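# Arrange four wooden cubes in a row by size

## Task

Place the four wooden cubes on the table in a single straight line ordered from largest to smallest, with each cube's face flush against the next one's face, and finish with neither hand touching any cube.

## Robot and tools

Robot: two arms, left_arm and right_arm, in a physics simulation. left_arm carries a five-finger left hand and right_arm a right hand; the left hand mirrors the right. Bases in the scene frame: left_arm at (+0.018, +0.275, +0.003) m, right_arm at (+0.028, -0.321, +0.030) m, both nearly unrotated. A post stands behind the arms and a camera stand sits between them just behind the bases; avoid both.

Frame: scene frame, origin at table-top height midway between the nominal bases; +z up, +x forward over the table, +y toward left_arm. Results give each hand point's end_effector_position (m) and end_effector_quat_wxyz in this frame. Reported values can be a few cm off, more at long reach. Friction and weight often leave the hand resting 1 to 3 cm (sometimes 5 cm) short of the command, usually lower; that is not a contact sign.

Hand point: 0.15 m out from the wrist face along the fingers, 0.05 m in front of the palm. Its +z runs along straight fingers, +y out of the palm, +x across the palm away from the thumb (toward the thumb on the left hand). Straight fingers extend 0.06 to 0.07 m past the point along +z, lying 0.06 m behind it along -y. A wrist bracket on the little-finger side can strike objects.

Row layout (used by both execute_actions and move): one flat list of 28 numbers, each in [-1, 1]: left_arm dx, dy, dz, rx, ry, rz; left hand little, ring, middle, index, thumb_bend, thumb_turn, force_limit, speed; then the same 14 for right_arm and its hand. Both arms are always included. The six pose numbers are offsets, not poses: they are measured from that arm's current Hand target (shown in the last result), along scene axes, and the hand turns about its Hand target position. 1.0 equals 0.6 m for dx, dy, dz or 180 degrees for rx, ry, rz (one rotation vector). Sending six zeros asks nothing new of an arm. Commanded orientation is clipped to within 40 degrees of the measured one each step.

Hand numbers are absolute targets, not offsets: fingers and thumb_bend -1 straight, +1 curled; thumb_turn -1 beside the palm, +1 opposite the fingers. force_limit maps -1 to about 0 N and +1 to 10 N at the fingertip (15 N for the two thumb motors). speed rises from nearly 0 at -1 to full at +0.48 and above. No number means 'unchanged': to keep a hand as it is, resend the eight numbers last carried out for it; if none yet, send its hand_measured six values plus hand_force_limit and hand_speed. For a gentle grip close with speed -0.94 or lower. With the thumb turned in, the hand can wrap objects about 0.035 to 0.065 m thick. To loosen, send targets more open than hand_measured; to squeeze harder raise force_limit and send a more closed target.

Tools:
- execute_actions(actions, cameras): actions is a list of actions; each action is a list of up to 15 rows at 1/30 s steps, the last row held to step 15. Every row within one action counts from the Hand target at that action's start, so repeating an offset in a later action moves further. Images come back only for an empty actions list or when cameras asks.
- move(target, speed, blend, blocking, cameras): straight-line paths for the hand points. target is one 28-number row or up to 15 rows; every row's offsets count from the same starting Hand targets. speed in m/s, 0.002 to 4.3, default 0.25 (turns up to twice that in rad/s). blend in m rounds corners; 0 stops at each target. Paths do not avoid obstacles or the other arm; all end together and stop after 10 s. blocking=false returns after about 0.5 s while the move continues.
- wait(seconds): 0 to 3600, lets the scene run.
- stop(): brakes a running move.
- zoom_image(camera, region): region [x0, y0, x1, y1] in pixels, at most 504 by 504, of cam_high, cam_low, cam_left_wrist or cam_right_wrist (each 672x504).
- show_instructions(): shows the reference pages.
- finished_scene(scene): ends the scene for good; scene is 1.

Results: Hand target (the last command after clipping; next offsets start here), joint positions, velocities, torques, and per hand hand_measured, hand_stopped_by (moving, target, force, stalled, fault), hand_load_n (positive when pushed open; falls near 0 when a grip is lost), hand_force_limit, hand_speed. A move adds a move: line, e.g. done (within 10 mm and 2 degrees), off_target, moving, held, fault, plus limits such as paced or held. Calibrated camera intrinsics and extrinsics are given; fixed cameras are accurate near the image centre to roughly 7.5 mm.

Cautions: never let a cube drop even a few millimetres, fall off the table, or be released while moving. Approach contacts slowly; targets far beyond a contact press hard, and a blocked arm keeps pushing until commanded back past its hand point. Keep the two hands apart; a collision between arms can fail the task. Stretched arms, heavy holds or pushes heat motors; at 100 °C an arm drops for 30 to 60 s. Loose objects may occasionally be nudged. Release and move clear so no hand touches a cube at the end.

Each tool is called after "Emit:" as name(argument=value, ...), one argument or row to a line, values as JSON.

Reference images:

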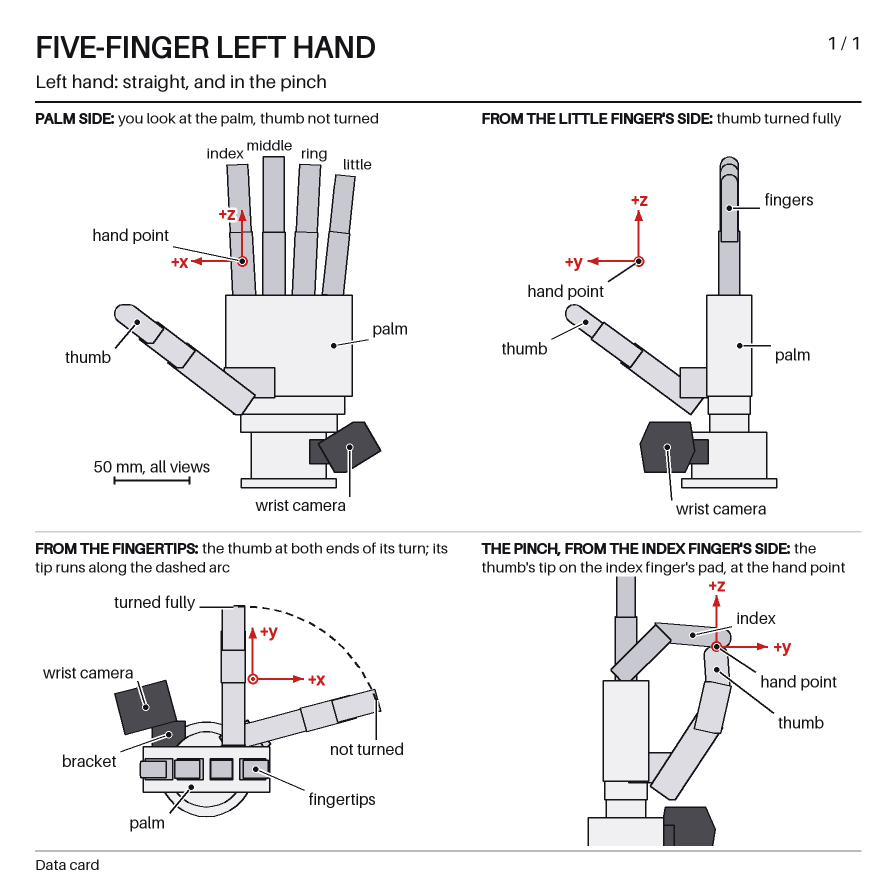

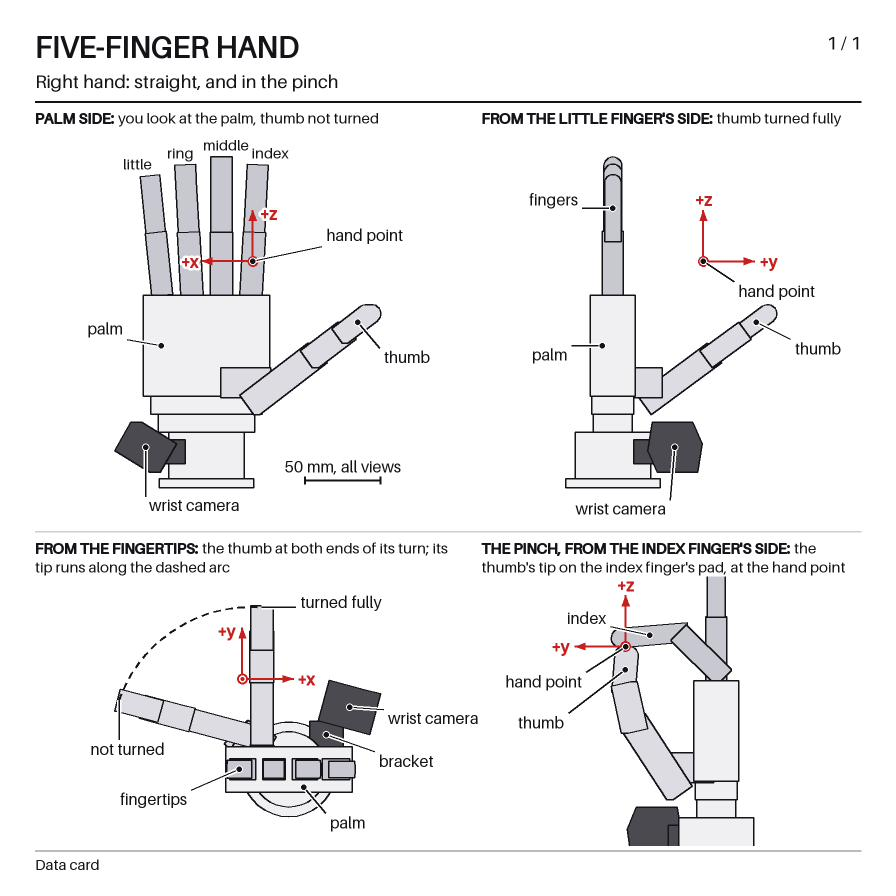

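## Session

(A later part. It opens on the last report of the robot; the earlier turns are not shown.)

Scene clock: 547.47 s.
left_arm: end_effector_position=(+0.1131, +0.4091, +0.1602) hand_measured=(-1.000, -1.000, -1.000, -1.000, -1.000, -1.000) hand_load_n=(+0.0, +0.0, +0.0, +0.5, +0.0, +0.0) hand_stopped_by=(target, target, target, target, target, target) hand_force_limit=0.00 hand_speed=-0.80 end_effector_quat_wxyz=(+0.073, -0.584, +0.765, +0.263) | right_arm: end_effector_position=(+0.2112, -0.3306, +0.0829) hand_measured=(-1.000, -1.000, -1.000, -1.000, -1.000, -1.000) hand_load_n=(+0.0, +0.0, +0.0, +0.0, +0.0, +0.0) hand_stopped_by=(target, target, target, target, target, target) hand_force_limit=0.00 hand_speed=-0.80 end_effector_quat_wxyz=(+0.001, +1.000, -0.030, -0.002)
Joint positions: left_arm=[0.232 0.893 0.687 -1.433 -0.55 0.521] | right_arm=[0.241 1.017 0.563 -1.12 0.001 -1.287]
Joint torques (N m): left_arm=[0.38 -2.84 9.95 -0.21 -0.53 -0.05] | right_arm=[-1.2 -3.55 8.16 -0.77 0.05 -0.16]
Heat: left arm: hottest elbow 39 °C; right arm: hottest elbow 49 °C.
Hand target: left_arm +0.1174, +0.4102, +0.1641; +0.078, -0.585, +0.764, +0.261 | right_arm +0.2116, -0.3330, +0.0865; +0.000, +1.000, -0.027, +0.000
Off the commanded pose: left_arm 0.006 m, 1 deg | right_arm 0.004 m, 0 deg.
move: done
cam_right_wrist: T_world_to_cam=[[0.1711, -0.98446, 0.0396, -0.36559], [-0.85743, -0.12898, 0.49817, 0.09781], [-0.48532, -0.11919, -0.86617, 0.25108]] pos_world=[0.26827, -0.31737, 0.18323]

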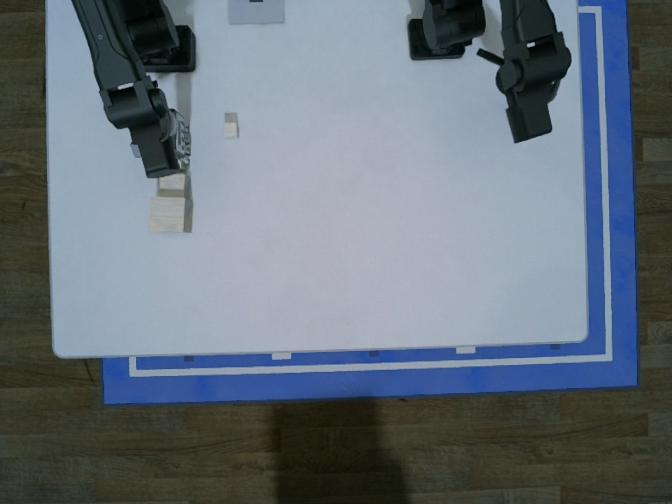

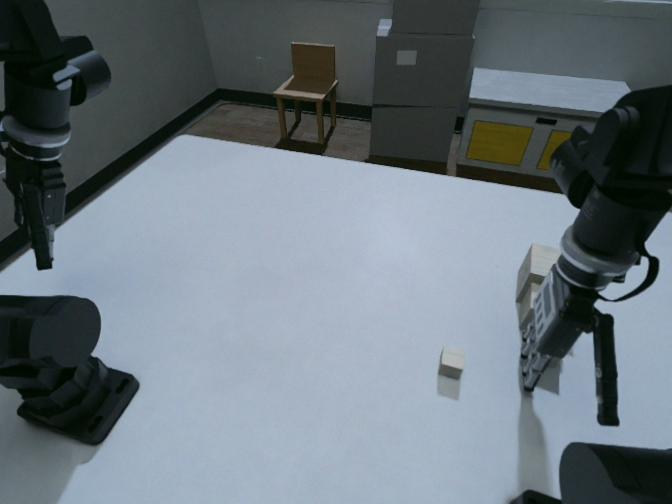

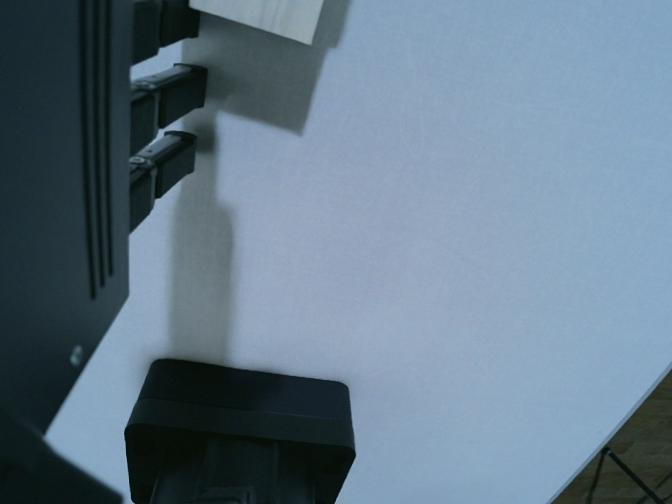

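Emit:
move(
  target=[
    [0,0,0,0,0,0,-1,-1,-1,-1,-1,-1,0,-0.8,0,0.06,0,0,0,0,-1,-1,-1,-1,-1,-1,0,-0.8],
    [0,0,0,0,0,0,-1,-1,-1,-1,-1,-1,0,-0.8,0,0.06,0.12,0,0,0,-1,-1,-1,-1,-1,-1,0,-0.8],
    [0,0,0,0,0,0,-1,-1,-1,-1,-1,-1,0,-0.8,-0.0943,0.2167,0.12,0,0,0,-1,-1,-1,-1,-1,-1,0,-0.8],
    [0,0,0,0,0,0,-1,-1,-1,-1,-1,-1,0,-0.8,-0.0943,0.2167,0.055,0,0,0,-1,-1,-1,-1,-1,-1,0,-0.8],
  ],
  speed=0.15,
  blend=[0.005,0.02,0.01,0],
  cameras=["cam_high","cam_low","cam_right_wrist"],
)

Emit:
zoom_image(
  camera="cam_high",
  region=[130, 110, 250, 230],
)

Emit:
zoom_image(
  camera="cam_low",
  region=[402, 240, 592, 430],
)

Emit:
zoom_image(
  camera="cam_right_wrist",
  region=[120, 0, 400, 280],
)

Scene clock: 566.00 s.
left_arm: end_effector_position=(+0.1131, +0.4091, +0.1602) hand_measured=(-1.000, -1.000, -1.000, -1.000, -1.000, -1.000) hand_load_n=(+0.0, +0.0, +0.5, +0.0, +0.0, +0.0) hand_stopped_by=(target, target, target, target, target, target) hand_force_limit=0.00 hand_speed=-0.80 end_effector_quat_wxyz=(+0.073, -0.584, +0.765, +0.263) | right_arm: end_effector_position=(+0.1525, -0.2093, +0.1191) hand_measured=(-1.000, -1.000, -1.000, -1.000, -1.000, -1.000) hand_load_n=(+0.0, +0.0, +0.0, +0.0, +0.0, +0.0) hand_stopped_by=(target, target, target, target, target, target) hand_force_limit=0.00 hand_speed=-0.80 end_effector_quat_wxyz=(+0.005, +1.000, -0.025, -0.006)
Joint positions: left_arm=[0.232 0.893 0.687 -1.433 -0.55 0.521] | right_arm=[0.841 1.01 0.659 -1.235 -0.002 -0.697]
Joint torques (N m): left_arm=[0.09 -2.9 9.77 -0.38 -0.53 -0.1] | right_arm=[0.03 -2.37 8.75 0.27 0.12 0.23]
Heat: left arm: hottest elbow 39 °C; right arm: hottest elbow 49 °C.
Hand target: left_arm +0.1174, +0.4102, +0.1641; +0.078, -0.585, +0.764, +0.261 | right_arm +0.1549, -0.2030, +0.1195; +0.000, +1.000, -0.027, +0.000
Off the commanded pose: left_arm 0.006 m, 1 deg | right_arm 0.007 m, 1 deg.
move: done
cam_right_wrist: T_world_to_cam=[[0.18128, -0.98235, 0.04615, -0.2395], [-0.85174, -0.13337, 0.5067, 0.04218], [-0.49161, -0.13116, -0.86088, 0.26617]] pos_world=[0.21019, -0.19473, 0.21882]

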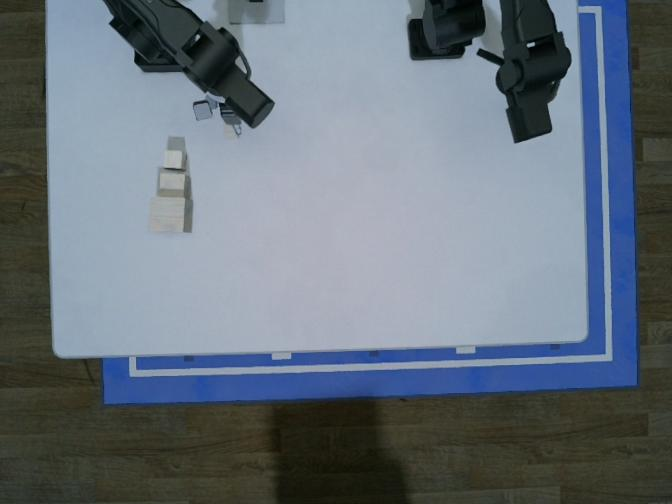

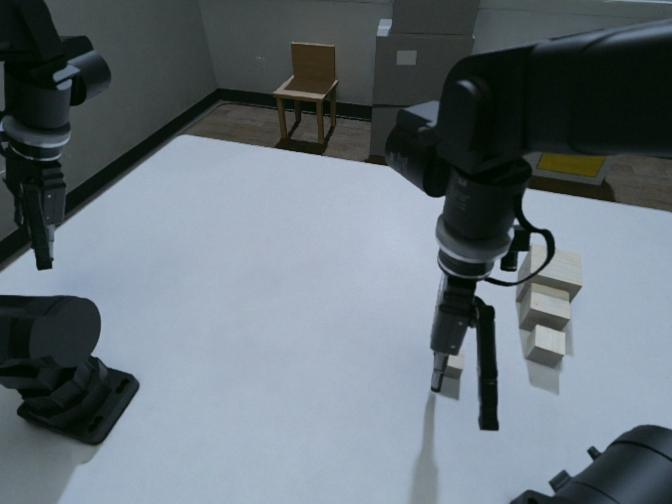

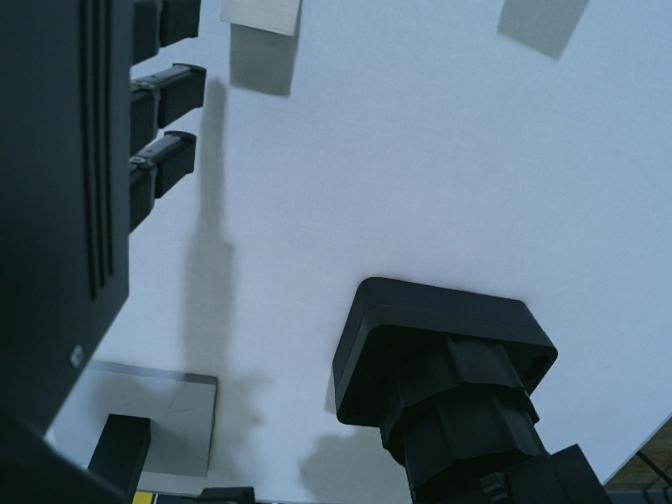

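Scaled by 4.200.

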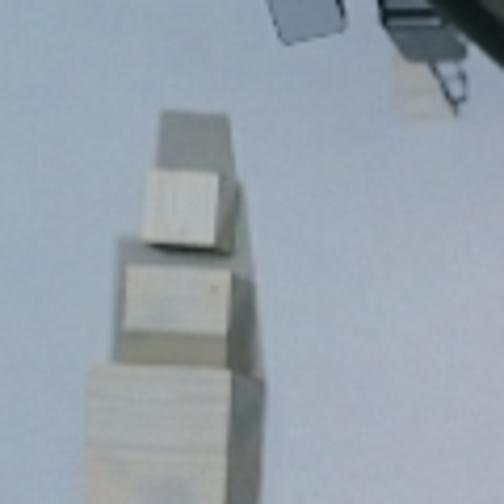

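Scaled by 2.653.

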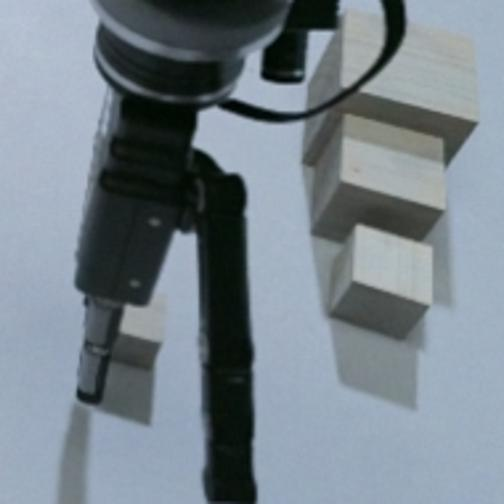

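Scaled by 1.800.

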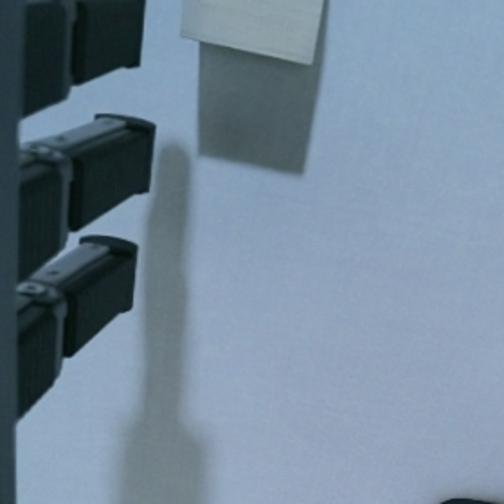

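Emit:
zoom_image(
  camera="cam_high",
  region=[140, 140, 210, 240],
)

Scaled by 5.040.

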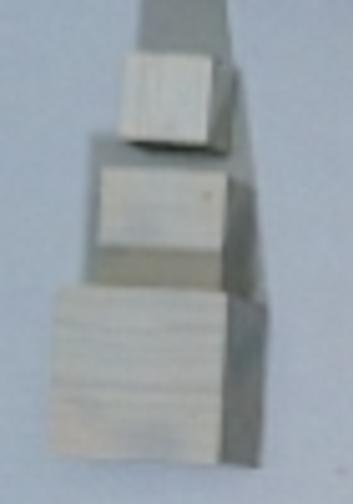

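Emit:
move(
  target=[0,0,0,0,0,0,-1,-1,-1,-1,-1,-1,0,-0.8,0,0,0,0,0,0,-1,-1,-1,-1,-1,1,0,-0.3],
  cameras=["cam_low","cam_right_wrist"],
)

Scene clock: 608.73 s.
left_arm: end_effector_position=(+0.1131, +0.4091, +0.1602) hand_measured=(-1.000, -1.000, -1.000, -1.000, -1.000, -1.000) hand_load_n=(+0.0, +0.0, +0.0, +0.0, -0.5, +0.0) hand_stopped_by=(target, target, target, target, target, target) hand_force_limit=0.00 hand_speed=-0.80 end_effector_quat_wxyz=(+0.073, -0.584, +0.765, +0.263) | right_arm: end_effector_position=(+0.1524, -0.2092, +0.1191) hand_measured=(-1.000, -1.000, -1.000, -1.000, -1.000, +1.000) hand_load_n=(+0.0, +0.0, +0.0, +0.0, +0.0, +0.0) hand_stopped_by=(target, target, target, target, target, target) hand_force_limit=0.00 hand_speed=-0.30 end_effector_quat_wxyz=(+0.005, +1.000, -0.025, -0.006)
Joint positions: left_arm=[0.232 0.893 0.687 -1.433 -0.55 0.521] | right_arm=[0.841 1.01 0.659 -1.235 -0.002 -0.695]
Joint torques (N m): left_arm=[-0.03 -2.67 9.95 -0.27 -0.52 -0.02] | right_arm=[0.03 -2.84 8.92 0.34 0.16 0.25]
Heat: left arm: hottest elbow 39 °C; right arm: hottest elbow 50 °C.
Hand target: left_arm +0.1174, +0.4102, +0.1641; +0.078, -0.585, +0.764, +0.261 | right_arm +0.1549, -0.2029, +0.1195; +0.000, +1.000, -0.027, +0.000
Off the commanded pose: left_arm 0.006 m, 1 deg | right_arm 0.007 m, 1 deg.
move: done
cam_right_wrist: T_world_to_cam=[[0.17975, -0.98263, 0.04612, -0.23923], [-0.85195, -0.13207, 0.5067, 0.04248], [-0.4918, -0.13037, -0.86089, 0.26637]] pos_world=[0.21019, -0.19474, 0.21882]

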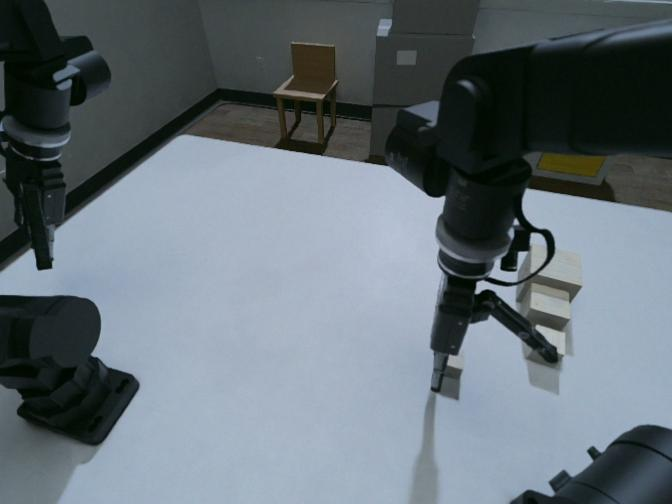

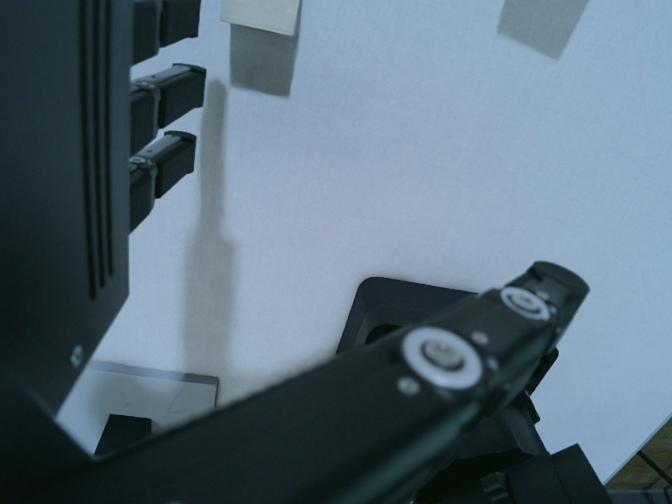

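Emit:
move(
  target=[
    [0,0,0,0,0,0,-1,-1,-1,-1,-1,-1,0,-0.8,0,0,-0.054,0,0,0,-1,-1,-1,-1,-1,1,0,-0.3],
    [0,0,0,0,0,0,-1,-1,-1,-1,-1,-1,0,-0.8,-0.003,-0.21,-0.054,0,0,0,-1,-1,-1,-1,-1,1,0,-0.3],
  ],
  speed=[0.12,0.08],
  cameras=["cam_high","cam_low","cam_right_wrist"],
)

Emit:
zoom_image(
  camera="cam_high",
  region=[140, 100, 210, 200],
)

Emit:
zoom_image(
  camera="cam_low",
  region=[462, 260, 622, 420],
)

Emit:
zoom_image(
  camera="cam_right_wrist",
  region=[120, 0, 400, 280],
)

Scene clock: 619.20 s.
left_arm: end_effector_position=(+0.1131, +0.4091, +0.1602) hand_measured=(-1.000, -1.000, -1.000, -1.000, -1.000, -1.000) hand_load_n=(+0.0, +0.0, +0.0, +0.0, +0.0, +0.0) hand_stopped_by=(target, target, target, target, target, target) hand_force_limit=0.00 hand_speed=-0.80 end_effector_quat_wxyz=(+0.073, -0.584, +0.765, +0.263) | right_arm: end_effector_position=(+0.1530, -0.3272, +0.0843) hand_measured=(-1.000, -1.000, -1.000, -1.000, -1.000, +1.000) hand_load_n=(+0.0, +0.0, +0.0, +0.0, +0.0, +0.0) hand_stopped_by=(target, target, target, target, target, target) hand_force_limit=0.00 hand_speed=-0.30 end_effector_quat_wxyz=(+0.002, +1.000, -0.029, +0.000)
Joint positions: left_arm=[0.232 0.893 0.687 -1.433 -0.55 0.521] | right_arm=[0.341 0.803 0.461 -1.23 0.003 -1.188]
Joint torques (N m): left_arm=[-0.03 -2.55 10.02 -0.32 -0.53 -0.05] | right_arm=[-1.96 -1.55 8.87 -0.5 0.02 -0.1]
Heat: left arm: hottest elbow 39 °C; right arm: hottest elbow 50 °C.
Hand target: left_arm +0.1174, +0.4102, +0.1641; +0.078, -0.585, +0.764, +0.261 | right_arm +0.1531, -0.3290, +0.0871; +0.000, +1.000, -0.027, +0.000
Off the commanded pose: left_arm 0.006 m, 1 deg | right_arm 0.003 m, 0 deg.
move: done
cam_right_wrist: T_world_to_cam=[[0.17253, -0.98413, 0.04146, -0.35261], [-0.85888, -0.12969, 0.49549, 0.04785], [-0.48225, -0.12109, -0.86762, 0.2234]] pos_world=[0.20967, -0.31376, 0.18473]

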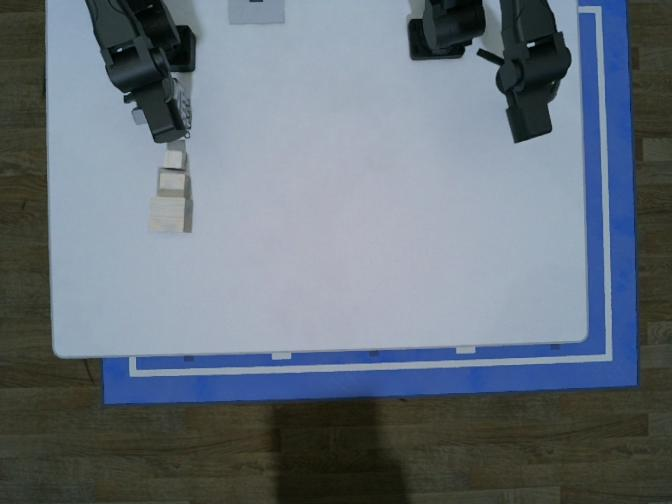

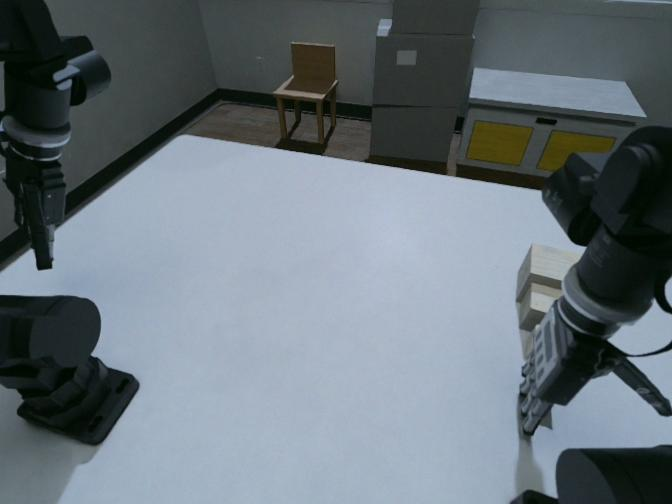

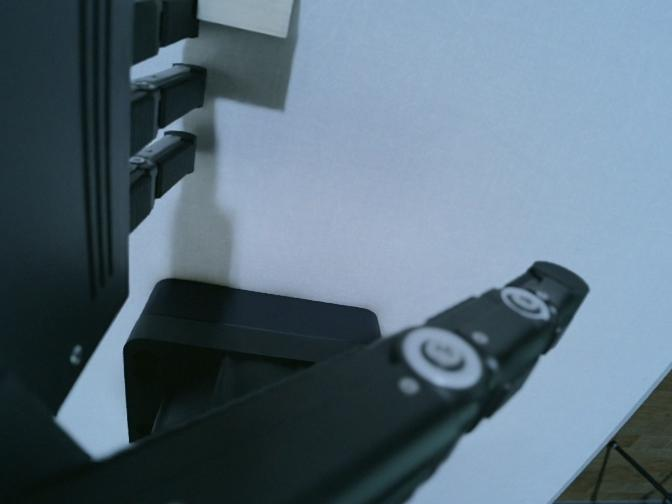

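Scaled by 5.040.

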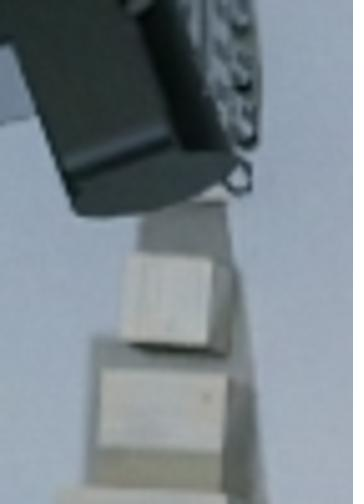

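Scaled by 3.150.

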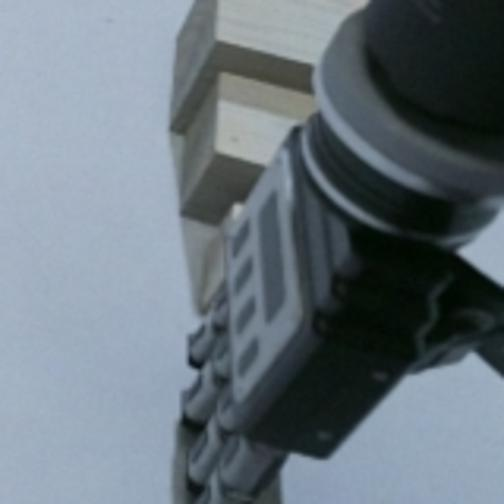

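Scaled by 1.800.

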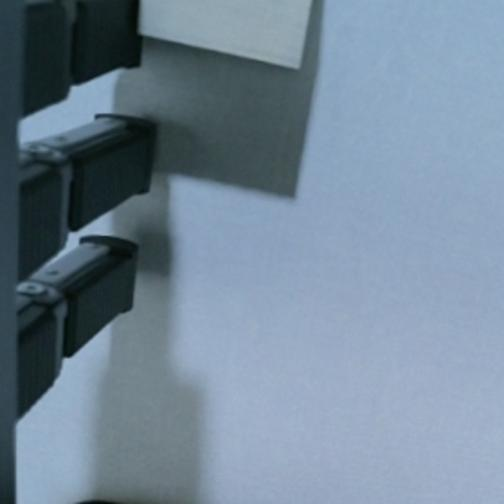

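Emit:
move(
  target=[0,0,0,0,0,0,-1,-1,-1,-1,-1,-1,0,-0.8,0,-0.0092,0,0,0,0,-1,-1,-1,-1,-1,1,0,-0.3],
  speed=0.08,
)

Scene clock: 628.87 s.
left_arm: end_effector_position=(+0.1131, +0.4091, +0.1602) hand_measured=(-1.000, -1.000, -1.000, -1.000, -1.000, -1.000) hand_load_n=(+0.0, +0.0, +0.0, +0.0, +0.0, +0.0) hand_stopped_by=(target, target, target, target, target, target) hand_force_limit=0.00 hand_speed=-0.80 end_effector_quat_wxyz=(+0.073, -0.584, +0.765, +0.263) | right_arm: end_effector_position=(+0.1540, -0.3325, +0.0850) hand_measured=(-1.000, -1.000, -1.000, -1.000, -1.000, +1.000) hand_load_n=(+0.0, +0.0, +0.0, +0.0, -0.5, +0.0) hand_stopped_by=(target, target, target, target, target, target) hand_force_limit=0.00 hand_speed=-0.30 end_effector_quat_wxyz=(+0.001, +1.000, -0.029, +0.001)
Joint positions: left_arm=[0.232 0.893 0.687 -1.433 -0.55 0.521] | right_arm=[0.309 0.798 0.461 -1.233 0.003 -1.22]
Joint torques (N m): left_arm=[0.32 -2.84 9.69 -0.39 -0.53 -0.07] | right_arm=[-1.2 -1.67 8.44 -0.76 0.05 -0.04]
Heat: left arm: hottest elbow 39 °C; right arm: hottest elbow 49 °C.
Hand target: left_arm +0.1174, +0.4102, +0.1641; +0.078, -0.585, +0.764, +0.261 | right_arm +0.1531, -0.3345, +0.0871; +0.000, +1.000, -0.027, +0.000
Off the commanded pose: left_arm 0.006 m, 1 deg | right_arm 0.003 m, 0 deg.
move: done

Emit:
move(
  target=[
    [0,0,0,0,0,0,-1,-1,-1,-1,-1,-1,0,-0.8,0,0.05,0,0,0,0,-1,-1,-1,-1,-1,1,0,-0.3],
    [0,0,0,0,0,0,-1,-1,-1,-1,-1,-1,0,-0.8,0,0.06,0.125,0,0,0,-1,-1,-1,-1,-1,1,0,-0.3],
    [0,0,0,0,0,0,-1,-1,-1,-1,-1,-1,0,-0.8,0.1615,0.2242,0.125,0,0,0,-1,-1,-1,-1,-1,-1,0,-0.3],
  ],
  speed=[0.1,0.2,0.25],
  blend=[0.005,0.02,0],
  cameras=["cam_high","cam_low"],
)

Emit:
zoom_image(
  camera="cam_high",
  region=[140, 100, 210, 200],
)

Scene clock: 651.47 s.
left_arm: end_effector_position=(+0.1131, +0.4091, +0.1602) hand_measured=(-1.000, -1.000, -1.000, -1.000, -1.000, -1.000) hand_load_n=(+0.0, +0.0, +0.0, +0.0, +0.0, +0.0) hand_stopped_by=(target, target, target, target, target, target) hand_force_limit=0.00 hand_speed=-0.80 end_effector_quat_wxyz=(+0.073, -0.584, +0.765, +0.263) | right_arm: end_effector_position=(+0.2369, -0.2125, +0.1510) hand_measured=(-1.000, -1.000, -1.000, -1.000, -1.000, -1.000) hand_load_n=(+0.0, +0.0, +0.0, +0.0, +0.0, +0.0) hand_stopped_by=(target, target, target, target, target, target) hand_force_limit=0.00 hand_speed=-0.30 end_effector_quat_wxyz=(+0.013, +0.999, -0.025, -0.020)
Joint positions: left_arm=[0.232 0.893 0.687 -1.433 -0.55 0.521] | right_arm=[0.621 1.192 0.868 -1.294 -0.002 -0.917]
Joint torques (N m): left_arm=[0.38 -2.96 9.81 -0.31 -0.53 -0.08] | right_arm=[-0.38 -5.19 11.93 0.2 0.14 0.26]
Heat: left arm: hottest elbow 39 °C; right arm: hottest elbow 49 °C.
Hand target: left_arm +0.1174, +0.4102, +0.1641; +0.078, -0.585, +0.764, +0.261 | right_arm +0.2499, -0.2000, +0.1621; +0.000, +1.000, -0.027, +0.000
Off the commanded pose: left_arm 0.006 m, 1 deg | right_arm 0.021 m, 3 deg.
move: off_target (right_arm); target 3's new numbers were sent with right_arm's hand 0.021 m and 3 deg from that target

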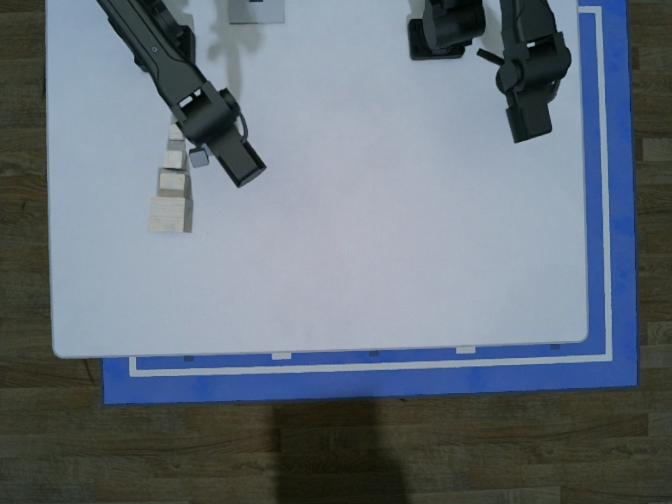

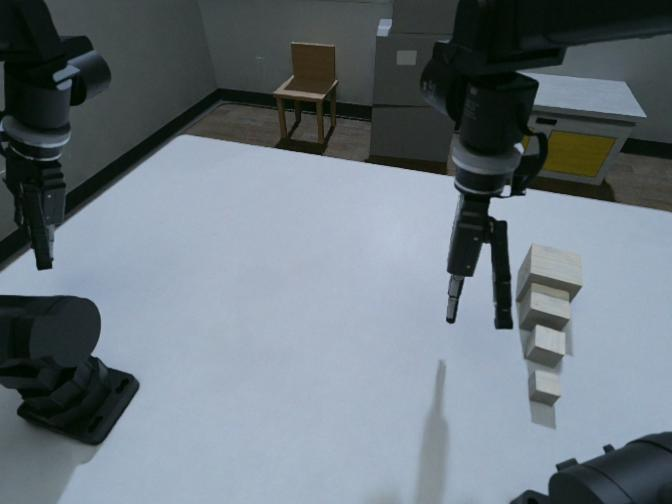

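Scaled by 5.040.

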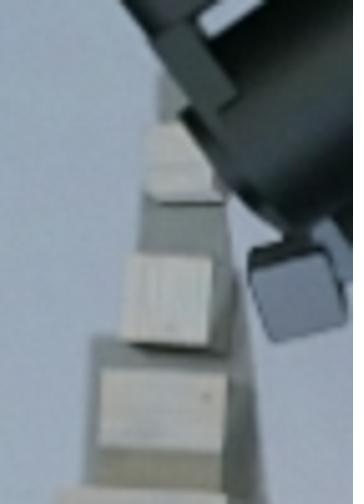

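Emit:
move(
  target=[
    [0,0,0,0,0,0,-1,-1,-1,-1,-1,-1,0,-0.8,-0.03,0,0,0,0,-0.33,-1,-1,-1,-1,-1,-1,0,-0.3],
    [0,0,0,0,0,0,-1,-1,-1,-1,-1,-1,0,-0.8,-0.193,-0.0983,0,0,0,-0.4972,-1,-1,-1,-1,-1,-1,0,-0.3],
    [0,0,0,0,0,0,-1,-1,-1,-1,-1,-1,0,-0.8,-0.193,-0.0983,-0.07,0,0,-0.4972,-1,-1,-1,-1,-1,-1,0,-0.3],
  ],
  speed=0.25,
  blend=[0.03,0.02,0],
  cameras=["cam_high","cam_low","cam_right_wrist"],
)

Emit:
zoom_image(
  camera="cam_high",
  region=[130, 90, 230, 190],
)

Emit:
zoom_image(
  camera="cam_low",
  region=[472, 260, 632, 420],
)

Scene clock: 661.63 s.
left_arm: end_effector_position=(+0.1131, +0.4091, +0.1602) hand_measured=(-1.000, -1.000, -1.000, -1.000, -1.000, -1.000) hand_load_n=(+0.0, +0.0, +0.0, +0.0, +0.0, +0.0) hand_stopped_by=(target, target, target, target, target, target) hand_force_limit=0.00 hand_speed=-0.80 end_effector_quat_wxyz=(+0.073, -0.584, +0.765, +0.263) | right_arm: end_effector_position=(+0.1260, -0.2601, +0.1181) hand_measured=(-1.000, -1.000, -1.000, -1.000, -1.000, -1.000) hand_load_n=(+0.0, +0.0, +0.0, +0.0, +0.0, +0.0) hand_stopped_by=(target, target, target, target, target, target) hand_force_limit=0.00 hand_speed=-0.30 end_effector_quat_wxyz=(+0.007, +0.700, -0.714, -0.005)
Joint positions: left_arm=[0.232 0.893 0.687 -1.433 -0.55 0.521] | right_arm=[0.202 0.753 0.531 -1.366 -0.001 0.205]
Joint torques (N m): left_arm=[0.09 -2.55 9.78 -0.31 -0.5 -0.06] | right_arm=[-0.91 -0.32 9.39 0.34 0.13 0.17]
Heat: left arm: hottest elbow 39 °C; right arm: hottest elbow 50 °C.
Hand target: left_arm +0.1174, +0.4102, +0.1641; +0.078, -0.585, +0.764, +0.261 | right_arm +0.1342, -0.2590, +0.1200; +0.000, +0.691, -0.723, +0.000
Off the commanded pose: left_arm 0.006 m, 1 deg | right_arm 0.008 m, 2 deg.
move: done
cam_right_wrist: T_world_to_cam=[[-0.97627, -0.20936, 0.05541, 0.06127], [-0.15507, 0.85438, 0.49597, 0.18379], [-0.15118, 0.47561, -0.86657, 0.36119]] pos_world=[0.14292, -0.31598, 0.21844]

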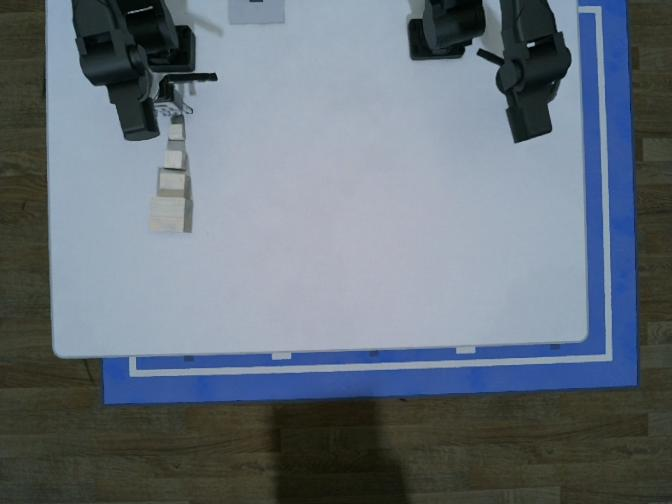

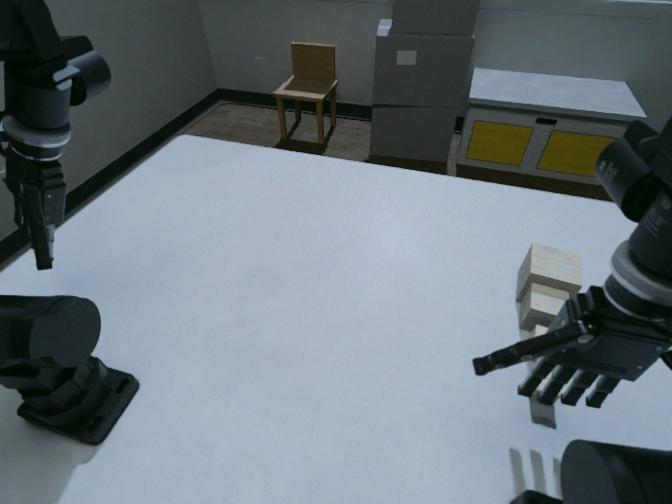

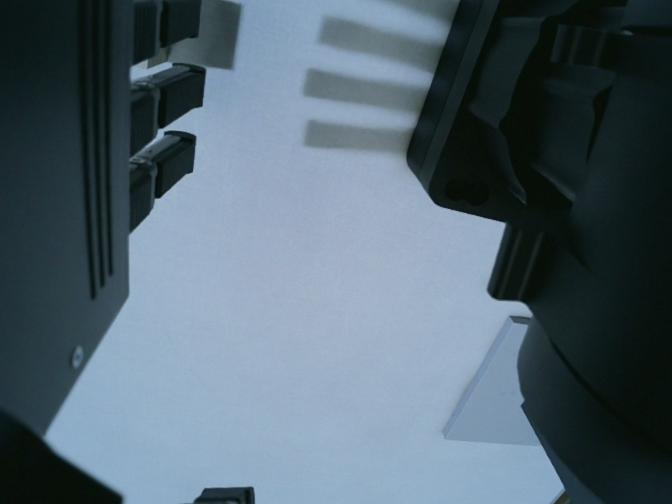

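Scaled by 5.040.

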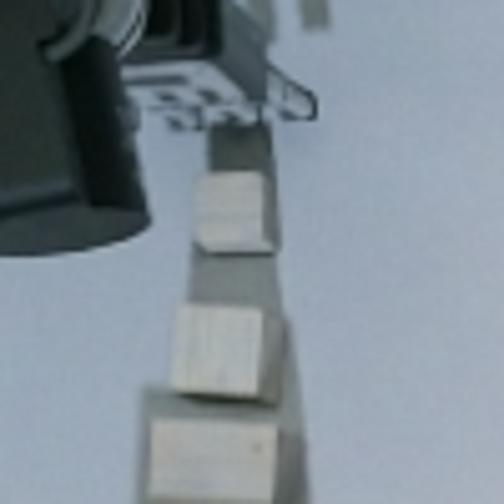

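Scaled by 3.150.

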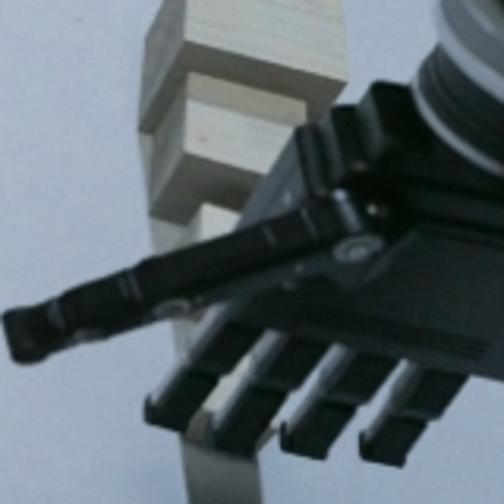

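Emit:
move(
  target=[
    [0,0,0,0,0,0,-1,-1,-1,-1,-1,-1,0,-0.8,0,-0.0067,-0.055,0,0,0,-1,-1,-1,-1,-1,-1,0,-0.3],
    [0,0,0,0,0,0,-1,-1,-1,-1,-1,-1,0,-0.8,0.09,-0.0107,-0.055,0,0,0,-1,-1,-1,-1,-1,-1,0,-0.3],
  ],
  speed=[0.12,0.07],
  cameras=["cam_high","cam_low","cam_right_wrist"],
)

Emit:
zoom_image(
  camera="cam_high",
  region=[130, 100, 230, 200],
)

Emit:
zoom_image(
  camera="cam_right_wrist",
  region=[120, 0, 400, 280],
)

Scene clock: 677.53 s.
left_arm: end_effector_position=(+0.1131, +0.4091, +0.1602) hand_measured=(-1.000, -1.000, -1.000, -1.000, -1.000, -1.000) hand_load_n=(+0.0, +0.0, +0.0, +0.0, +0.0, +0.0) hand_stopped_by=(target, target, target, target, target, target) hand_force_limit=0.00 hand_speed=-0.80 end_effector_quat_wxyz=(+0.073, -0.584, +0.765, +0.263) | right_arm: end_effector_position=(+0.1674, -0.2648, +0.0775) hand_measured=(-1.000, -1.000, -1.000, -1.000, -1.000, -1.000) hand_load_n=(+0.0, +0.0, -0.5, +0.0, +0.0, -0.5) hand_stopped_by=(target, target, target, target, target, target) hand_force_limit=0.00 hand_speed=-0.30 end_effector_quat_wxyz=(+0.018, +0.689, -0.724, -0.014)
Joint positions: left_arm=[0.232 0.893 0.687 -1.433 -0.55 0.521] | right_arm=[0.133 0.988 0.522 -1.151 0 0.165]
Joint torques (N m): left_arm=[-0.03 -2.78 9.84 -0.35 -0.53 -0.06] | right_arm=[-1.67 -1.44 11.32 0.4 0.11 -0.09]
Heat: left arm: hottest elbow 39 °C; right arm: hottest elbow 51 °C.
Hand target: left_arm +0.1174, +0.4102, +0.1641; +0.078, -0.585, +0.764, +0.261 | right_arm +0.1882, -0.2654, +0.0871; +0.000, +0.691, -0.723, +0.000
Off the commanded pose: left_arm 0.006 m, 1 deg | right_arm 0.023 m, 3 deg.
move: off_target (right_arm)
cam_right_wrist: T_world_to_cam=[[-0.97992, -0.18071, 0.08426, 0.10896], [-0.11594, 0.86021, 0.49658, 0.20936], [-0.16222, 0.47685, -0.86389, 0.33651]] pos_world=[0.18563, -0.32086, 0.17756]

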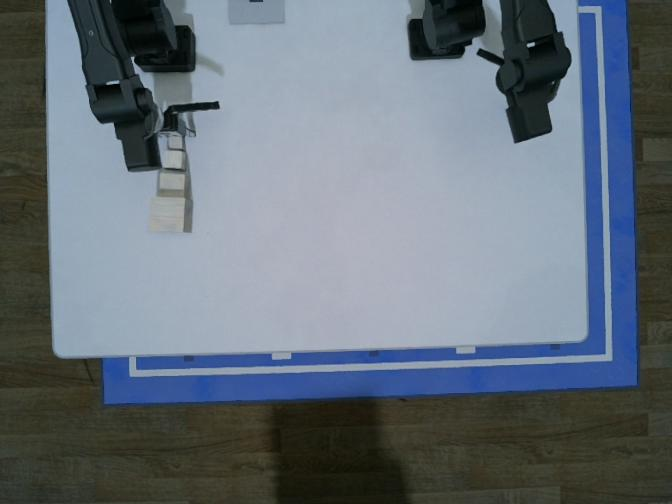

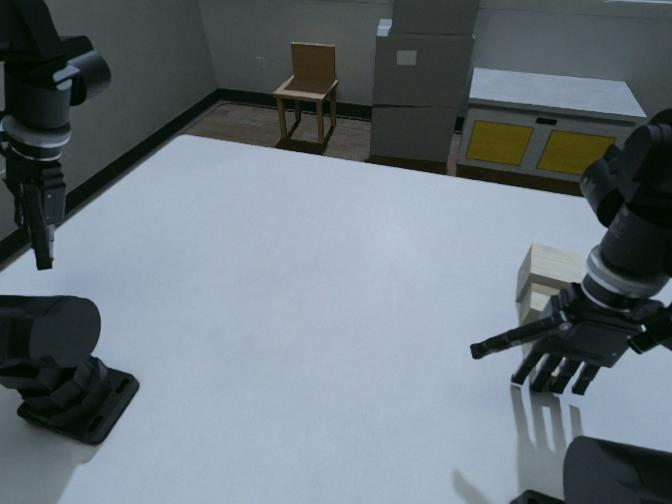

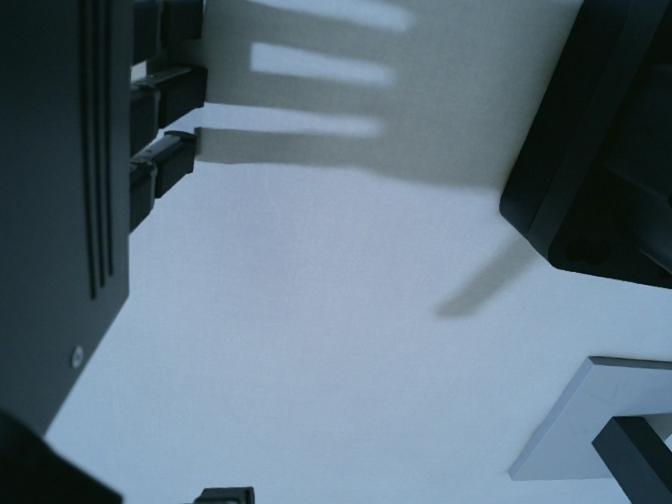

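Scaled by 5.040.

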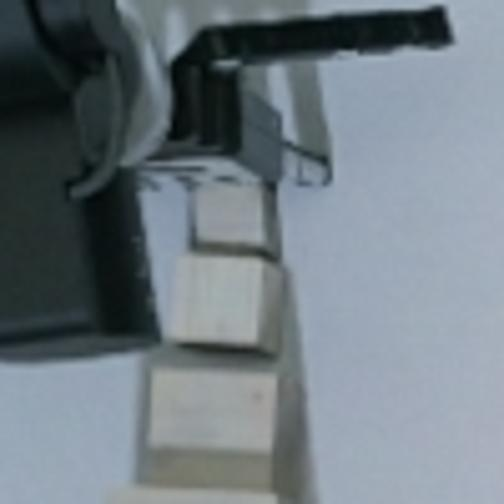

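Scaled by 1.800.

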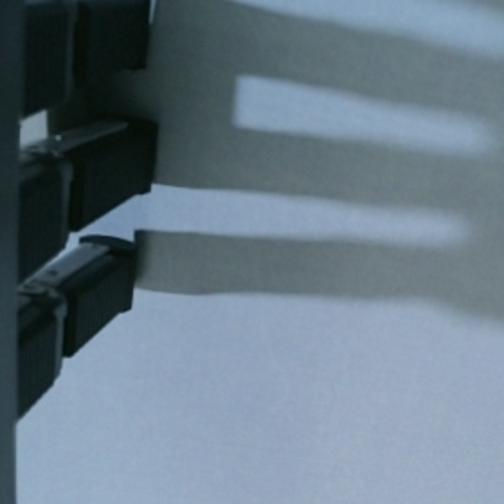

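Emit:
move(
  target=[
    [0,0,0,0,0,0,-1,-1,-1,-1,-1,-1,0,-0.8,0,0,0.012,0,0,0,-1,-1,-1,-1,-1,-1,0,-0.3],
    [0,0,0,0,0,0,-1,-1,-1,-1,-1,-1,0,-0.8,0.032,-0.001,0.012,0,0,0,-1,-1,-1,-1,-1,-1,0,-0.3],
  ],
  speed=0.07,
  blend=[0.003,0],
  cameras=["cam_high","cam_low"],
)

Emit:
zoom_image(
  camera="cam_high",
  region=[130, 100, 230, 200],
)

Scene clock: 688.47 s.
left_arm: end_effector_position=(+0.1131, +0.4091, +0.1602) hand_measured=(-1.000, -1.000, -1.000, -1.000, -1.000, -1.000) hand_load_n=(+0.0, +0.0, +0.0, +0.0, +0.0, +0.0) hand_stopped_by=(target, target, target, target, target, target) hand_force_limit=0.00 hand_speed=-0.80 end_effector_quat_wxyz=(+0.073, -0.584, +0.765, +0.263) | right_arm: end_effector_position=(+0.1854, -0.2651, +0.0842) hand_measured=(-1.000, -1.000, -1.000, -1.000, -1.000, -1.000) hand_load_n=(+0.0, +0.0, +0.0, +0.0, +0.0, +0.0) hand_stopped_by=(target, target, target, target, target, target) hand_force_limit=0.00 hand_speed=-0.30 end_effector_quat_wxyz=(+0.020, +0.689, -0.724, -0.016)
Joint positions: left_arm=[0.232 0.893 0.687 -1.433 -0.55 0.521] | right_arm=[0.122 1.043 0.573 -1.151 0 0.154]
Joint torques (N m): left_arm=[-0.44 -2.37 9.92 -0.28 -0.53 -0.01] | right_arm=[-1.32 -2.49 11.51 0.32 0.09 -0.07]
Heat: left arm: hottest elbow 39 °C; right arm: hottest elbow 51 °C.
Hand target: left_arm +0.1174, +0.4102, +0.1641; +0.078, -0.585, +0.764, +0.261 | right_arm +0.2073, -0.2660, +0.0942; +0.000, +0.691, -0.723, +0.000
Off the commanded pose: left_arm 0.006 m, 1 deg | right_arm 0.024 m, 3 deg.
move: off_target (right_arm)

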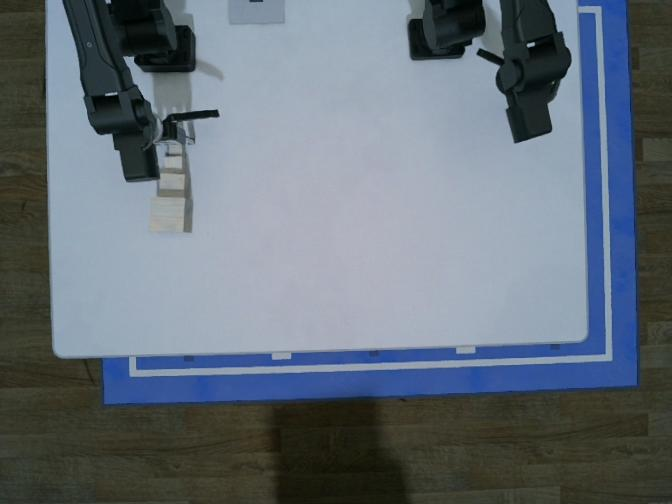

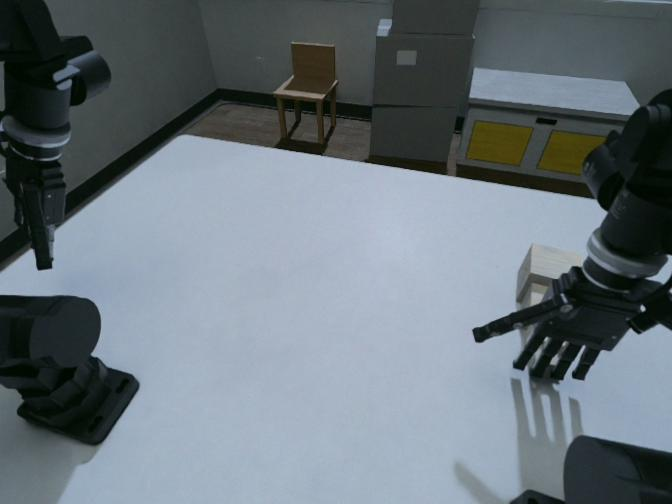

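Scaled by 5.040.

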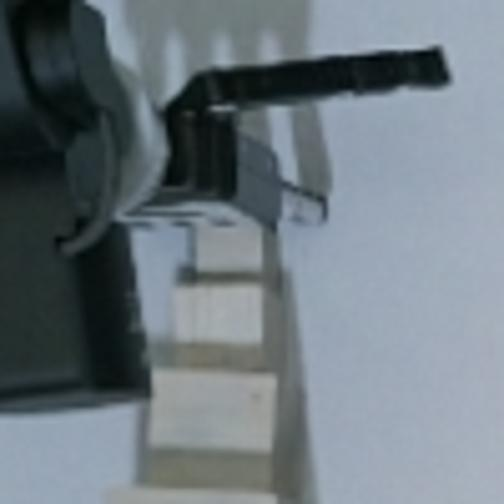

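Emit:
move(
  target=[0,0,0,0,0,0,-1,-1,-1,-1,-1,-1,0,-0.8,0.015,-0.0007,0,0,0,0,-1,-1,-1,-1,-1,-1,0,-0.3],
  speed=0.06,
  cameras=["cam_high","cam_low"],
)

Emit:
zoom_image(
  camera="cam_high",
  region=[130, 120, 230, 240],
)

Scene clock: 692.37 s.
left_arm: end_effector_position=(+0.1131, +0.4091, +0.1602) hand_measured=(-1.000, -1.000, -1.000, -1.000, -1.000, -1.000) hand_load_n=(+0.0, +0.0, +0.0, +0.0, +0.0, +0.0) hand_stopped_by=(target, target, target, target, target, target) hand_force_limit=0.00 hand_speed=-0.80 end_effector_quat_wxyz=(+0.073, -0.584, +0.765, +0.263) | right_arm: end_effector_position=(+0.1918, -0.2655, +0.0845) hand_measured=(-1.000, -1.000, -1.000, -1.000, -1.000, -1.000) hand_load_n=(+0.0, -0.5, +0.0, +0.0, +0.0, +0.0) hand_stopped_by=(target, target, target, target, target, target) hand_force_limit=0.00 hand_speed=-0.30 end_effector_quat_wxyz=(+0.022, +0.689, -0.724, -0.017)
Joint positions: left_arm=[0.232 0.893 0.687 -1.433 -0.55 0.521] | right_arm=[0.117 1.069 0.589 -1.147 0 0.149]
Joint torques (N m): left_arm=[-0.15 -2.73 9.92 -0.28 -0.5 -0.07] | right_arm=[-1.61 -3.08 11.54 0.32 0.1 -0.07]
Heat: left arm: hottest elbow 39 °C; right arm: hottest elbow 50 °C.
Hand target: left_arm +0.1174, +0.4102, +0.1641; +0.078, -0.585, +0.764, +0.261 | right_arm +0.2163, -0.2664, +0.0942; +0.000, +0.691, -0.723, +0.000
Off the commanded pose: left_arm 0.006 m, 1 deg | right_arm 0.026 m, 3 deg.
move: off_target (right_arm)

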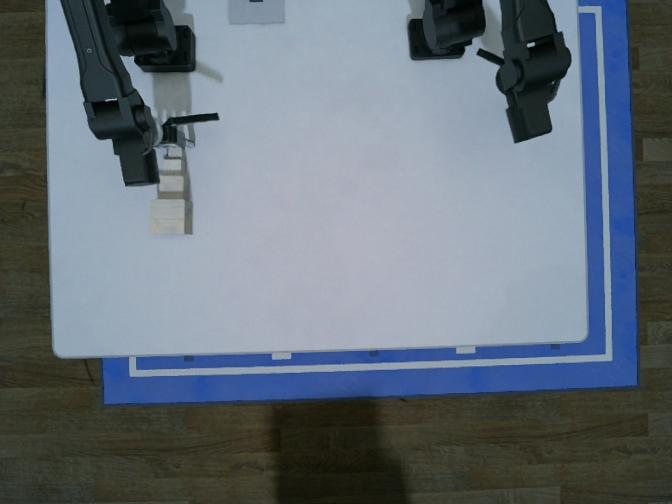

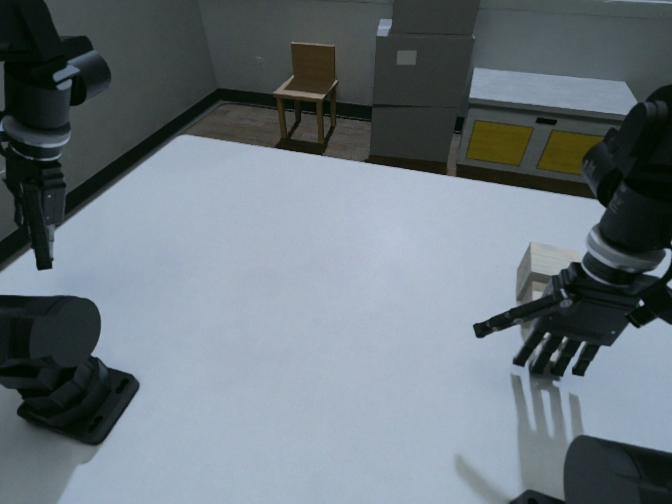

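Scaled by 4.200.

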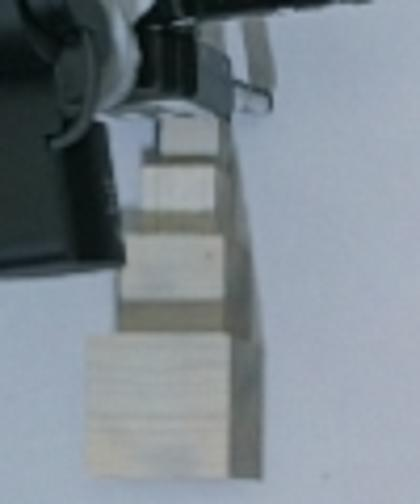

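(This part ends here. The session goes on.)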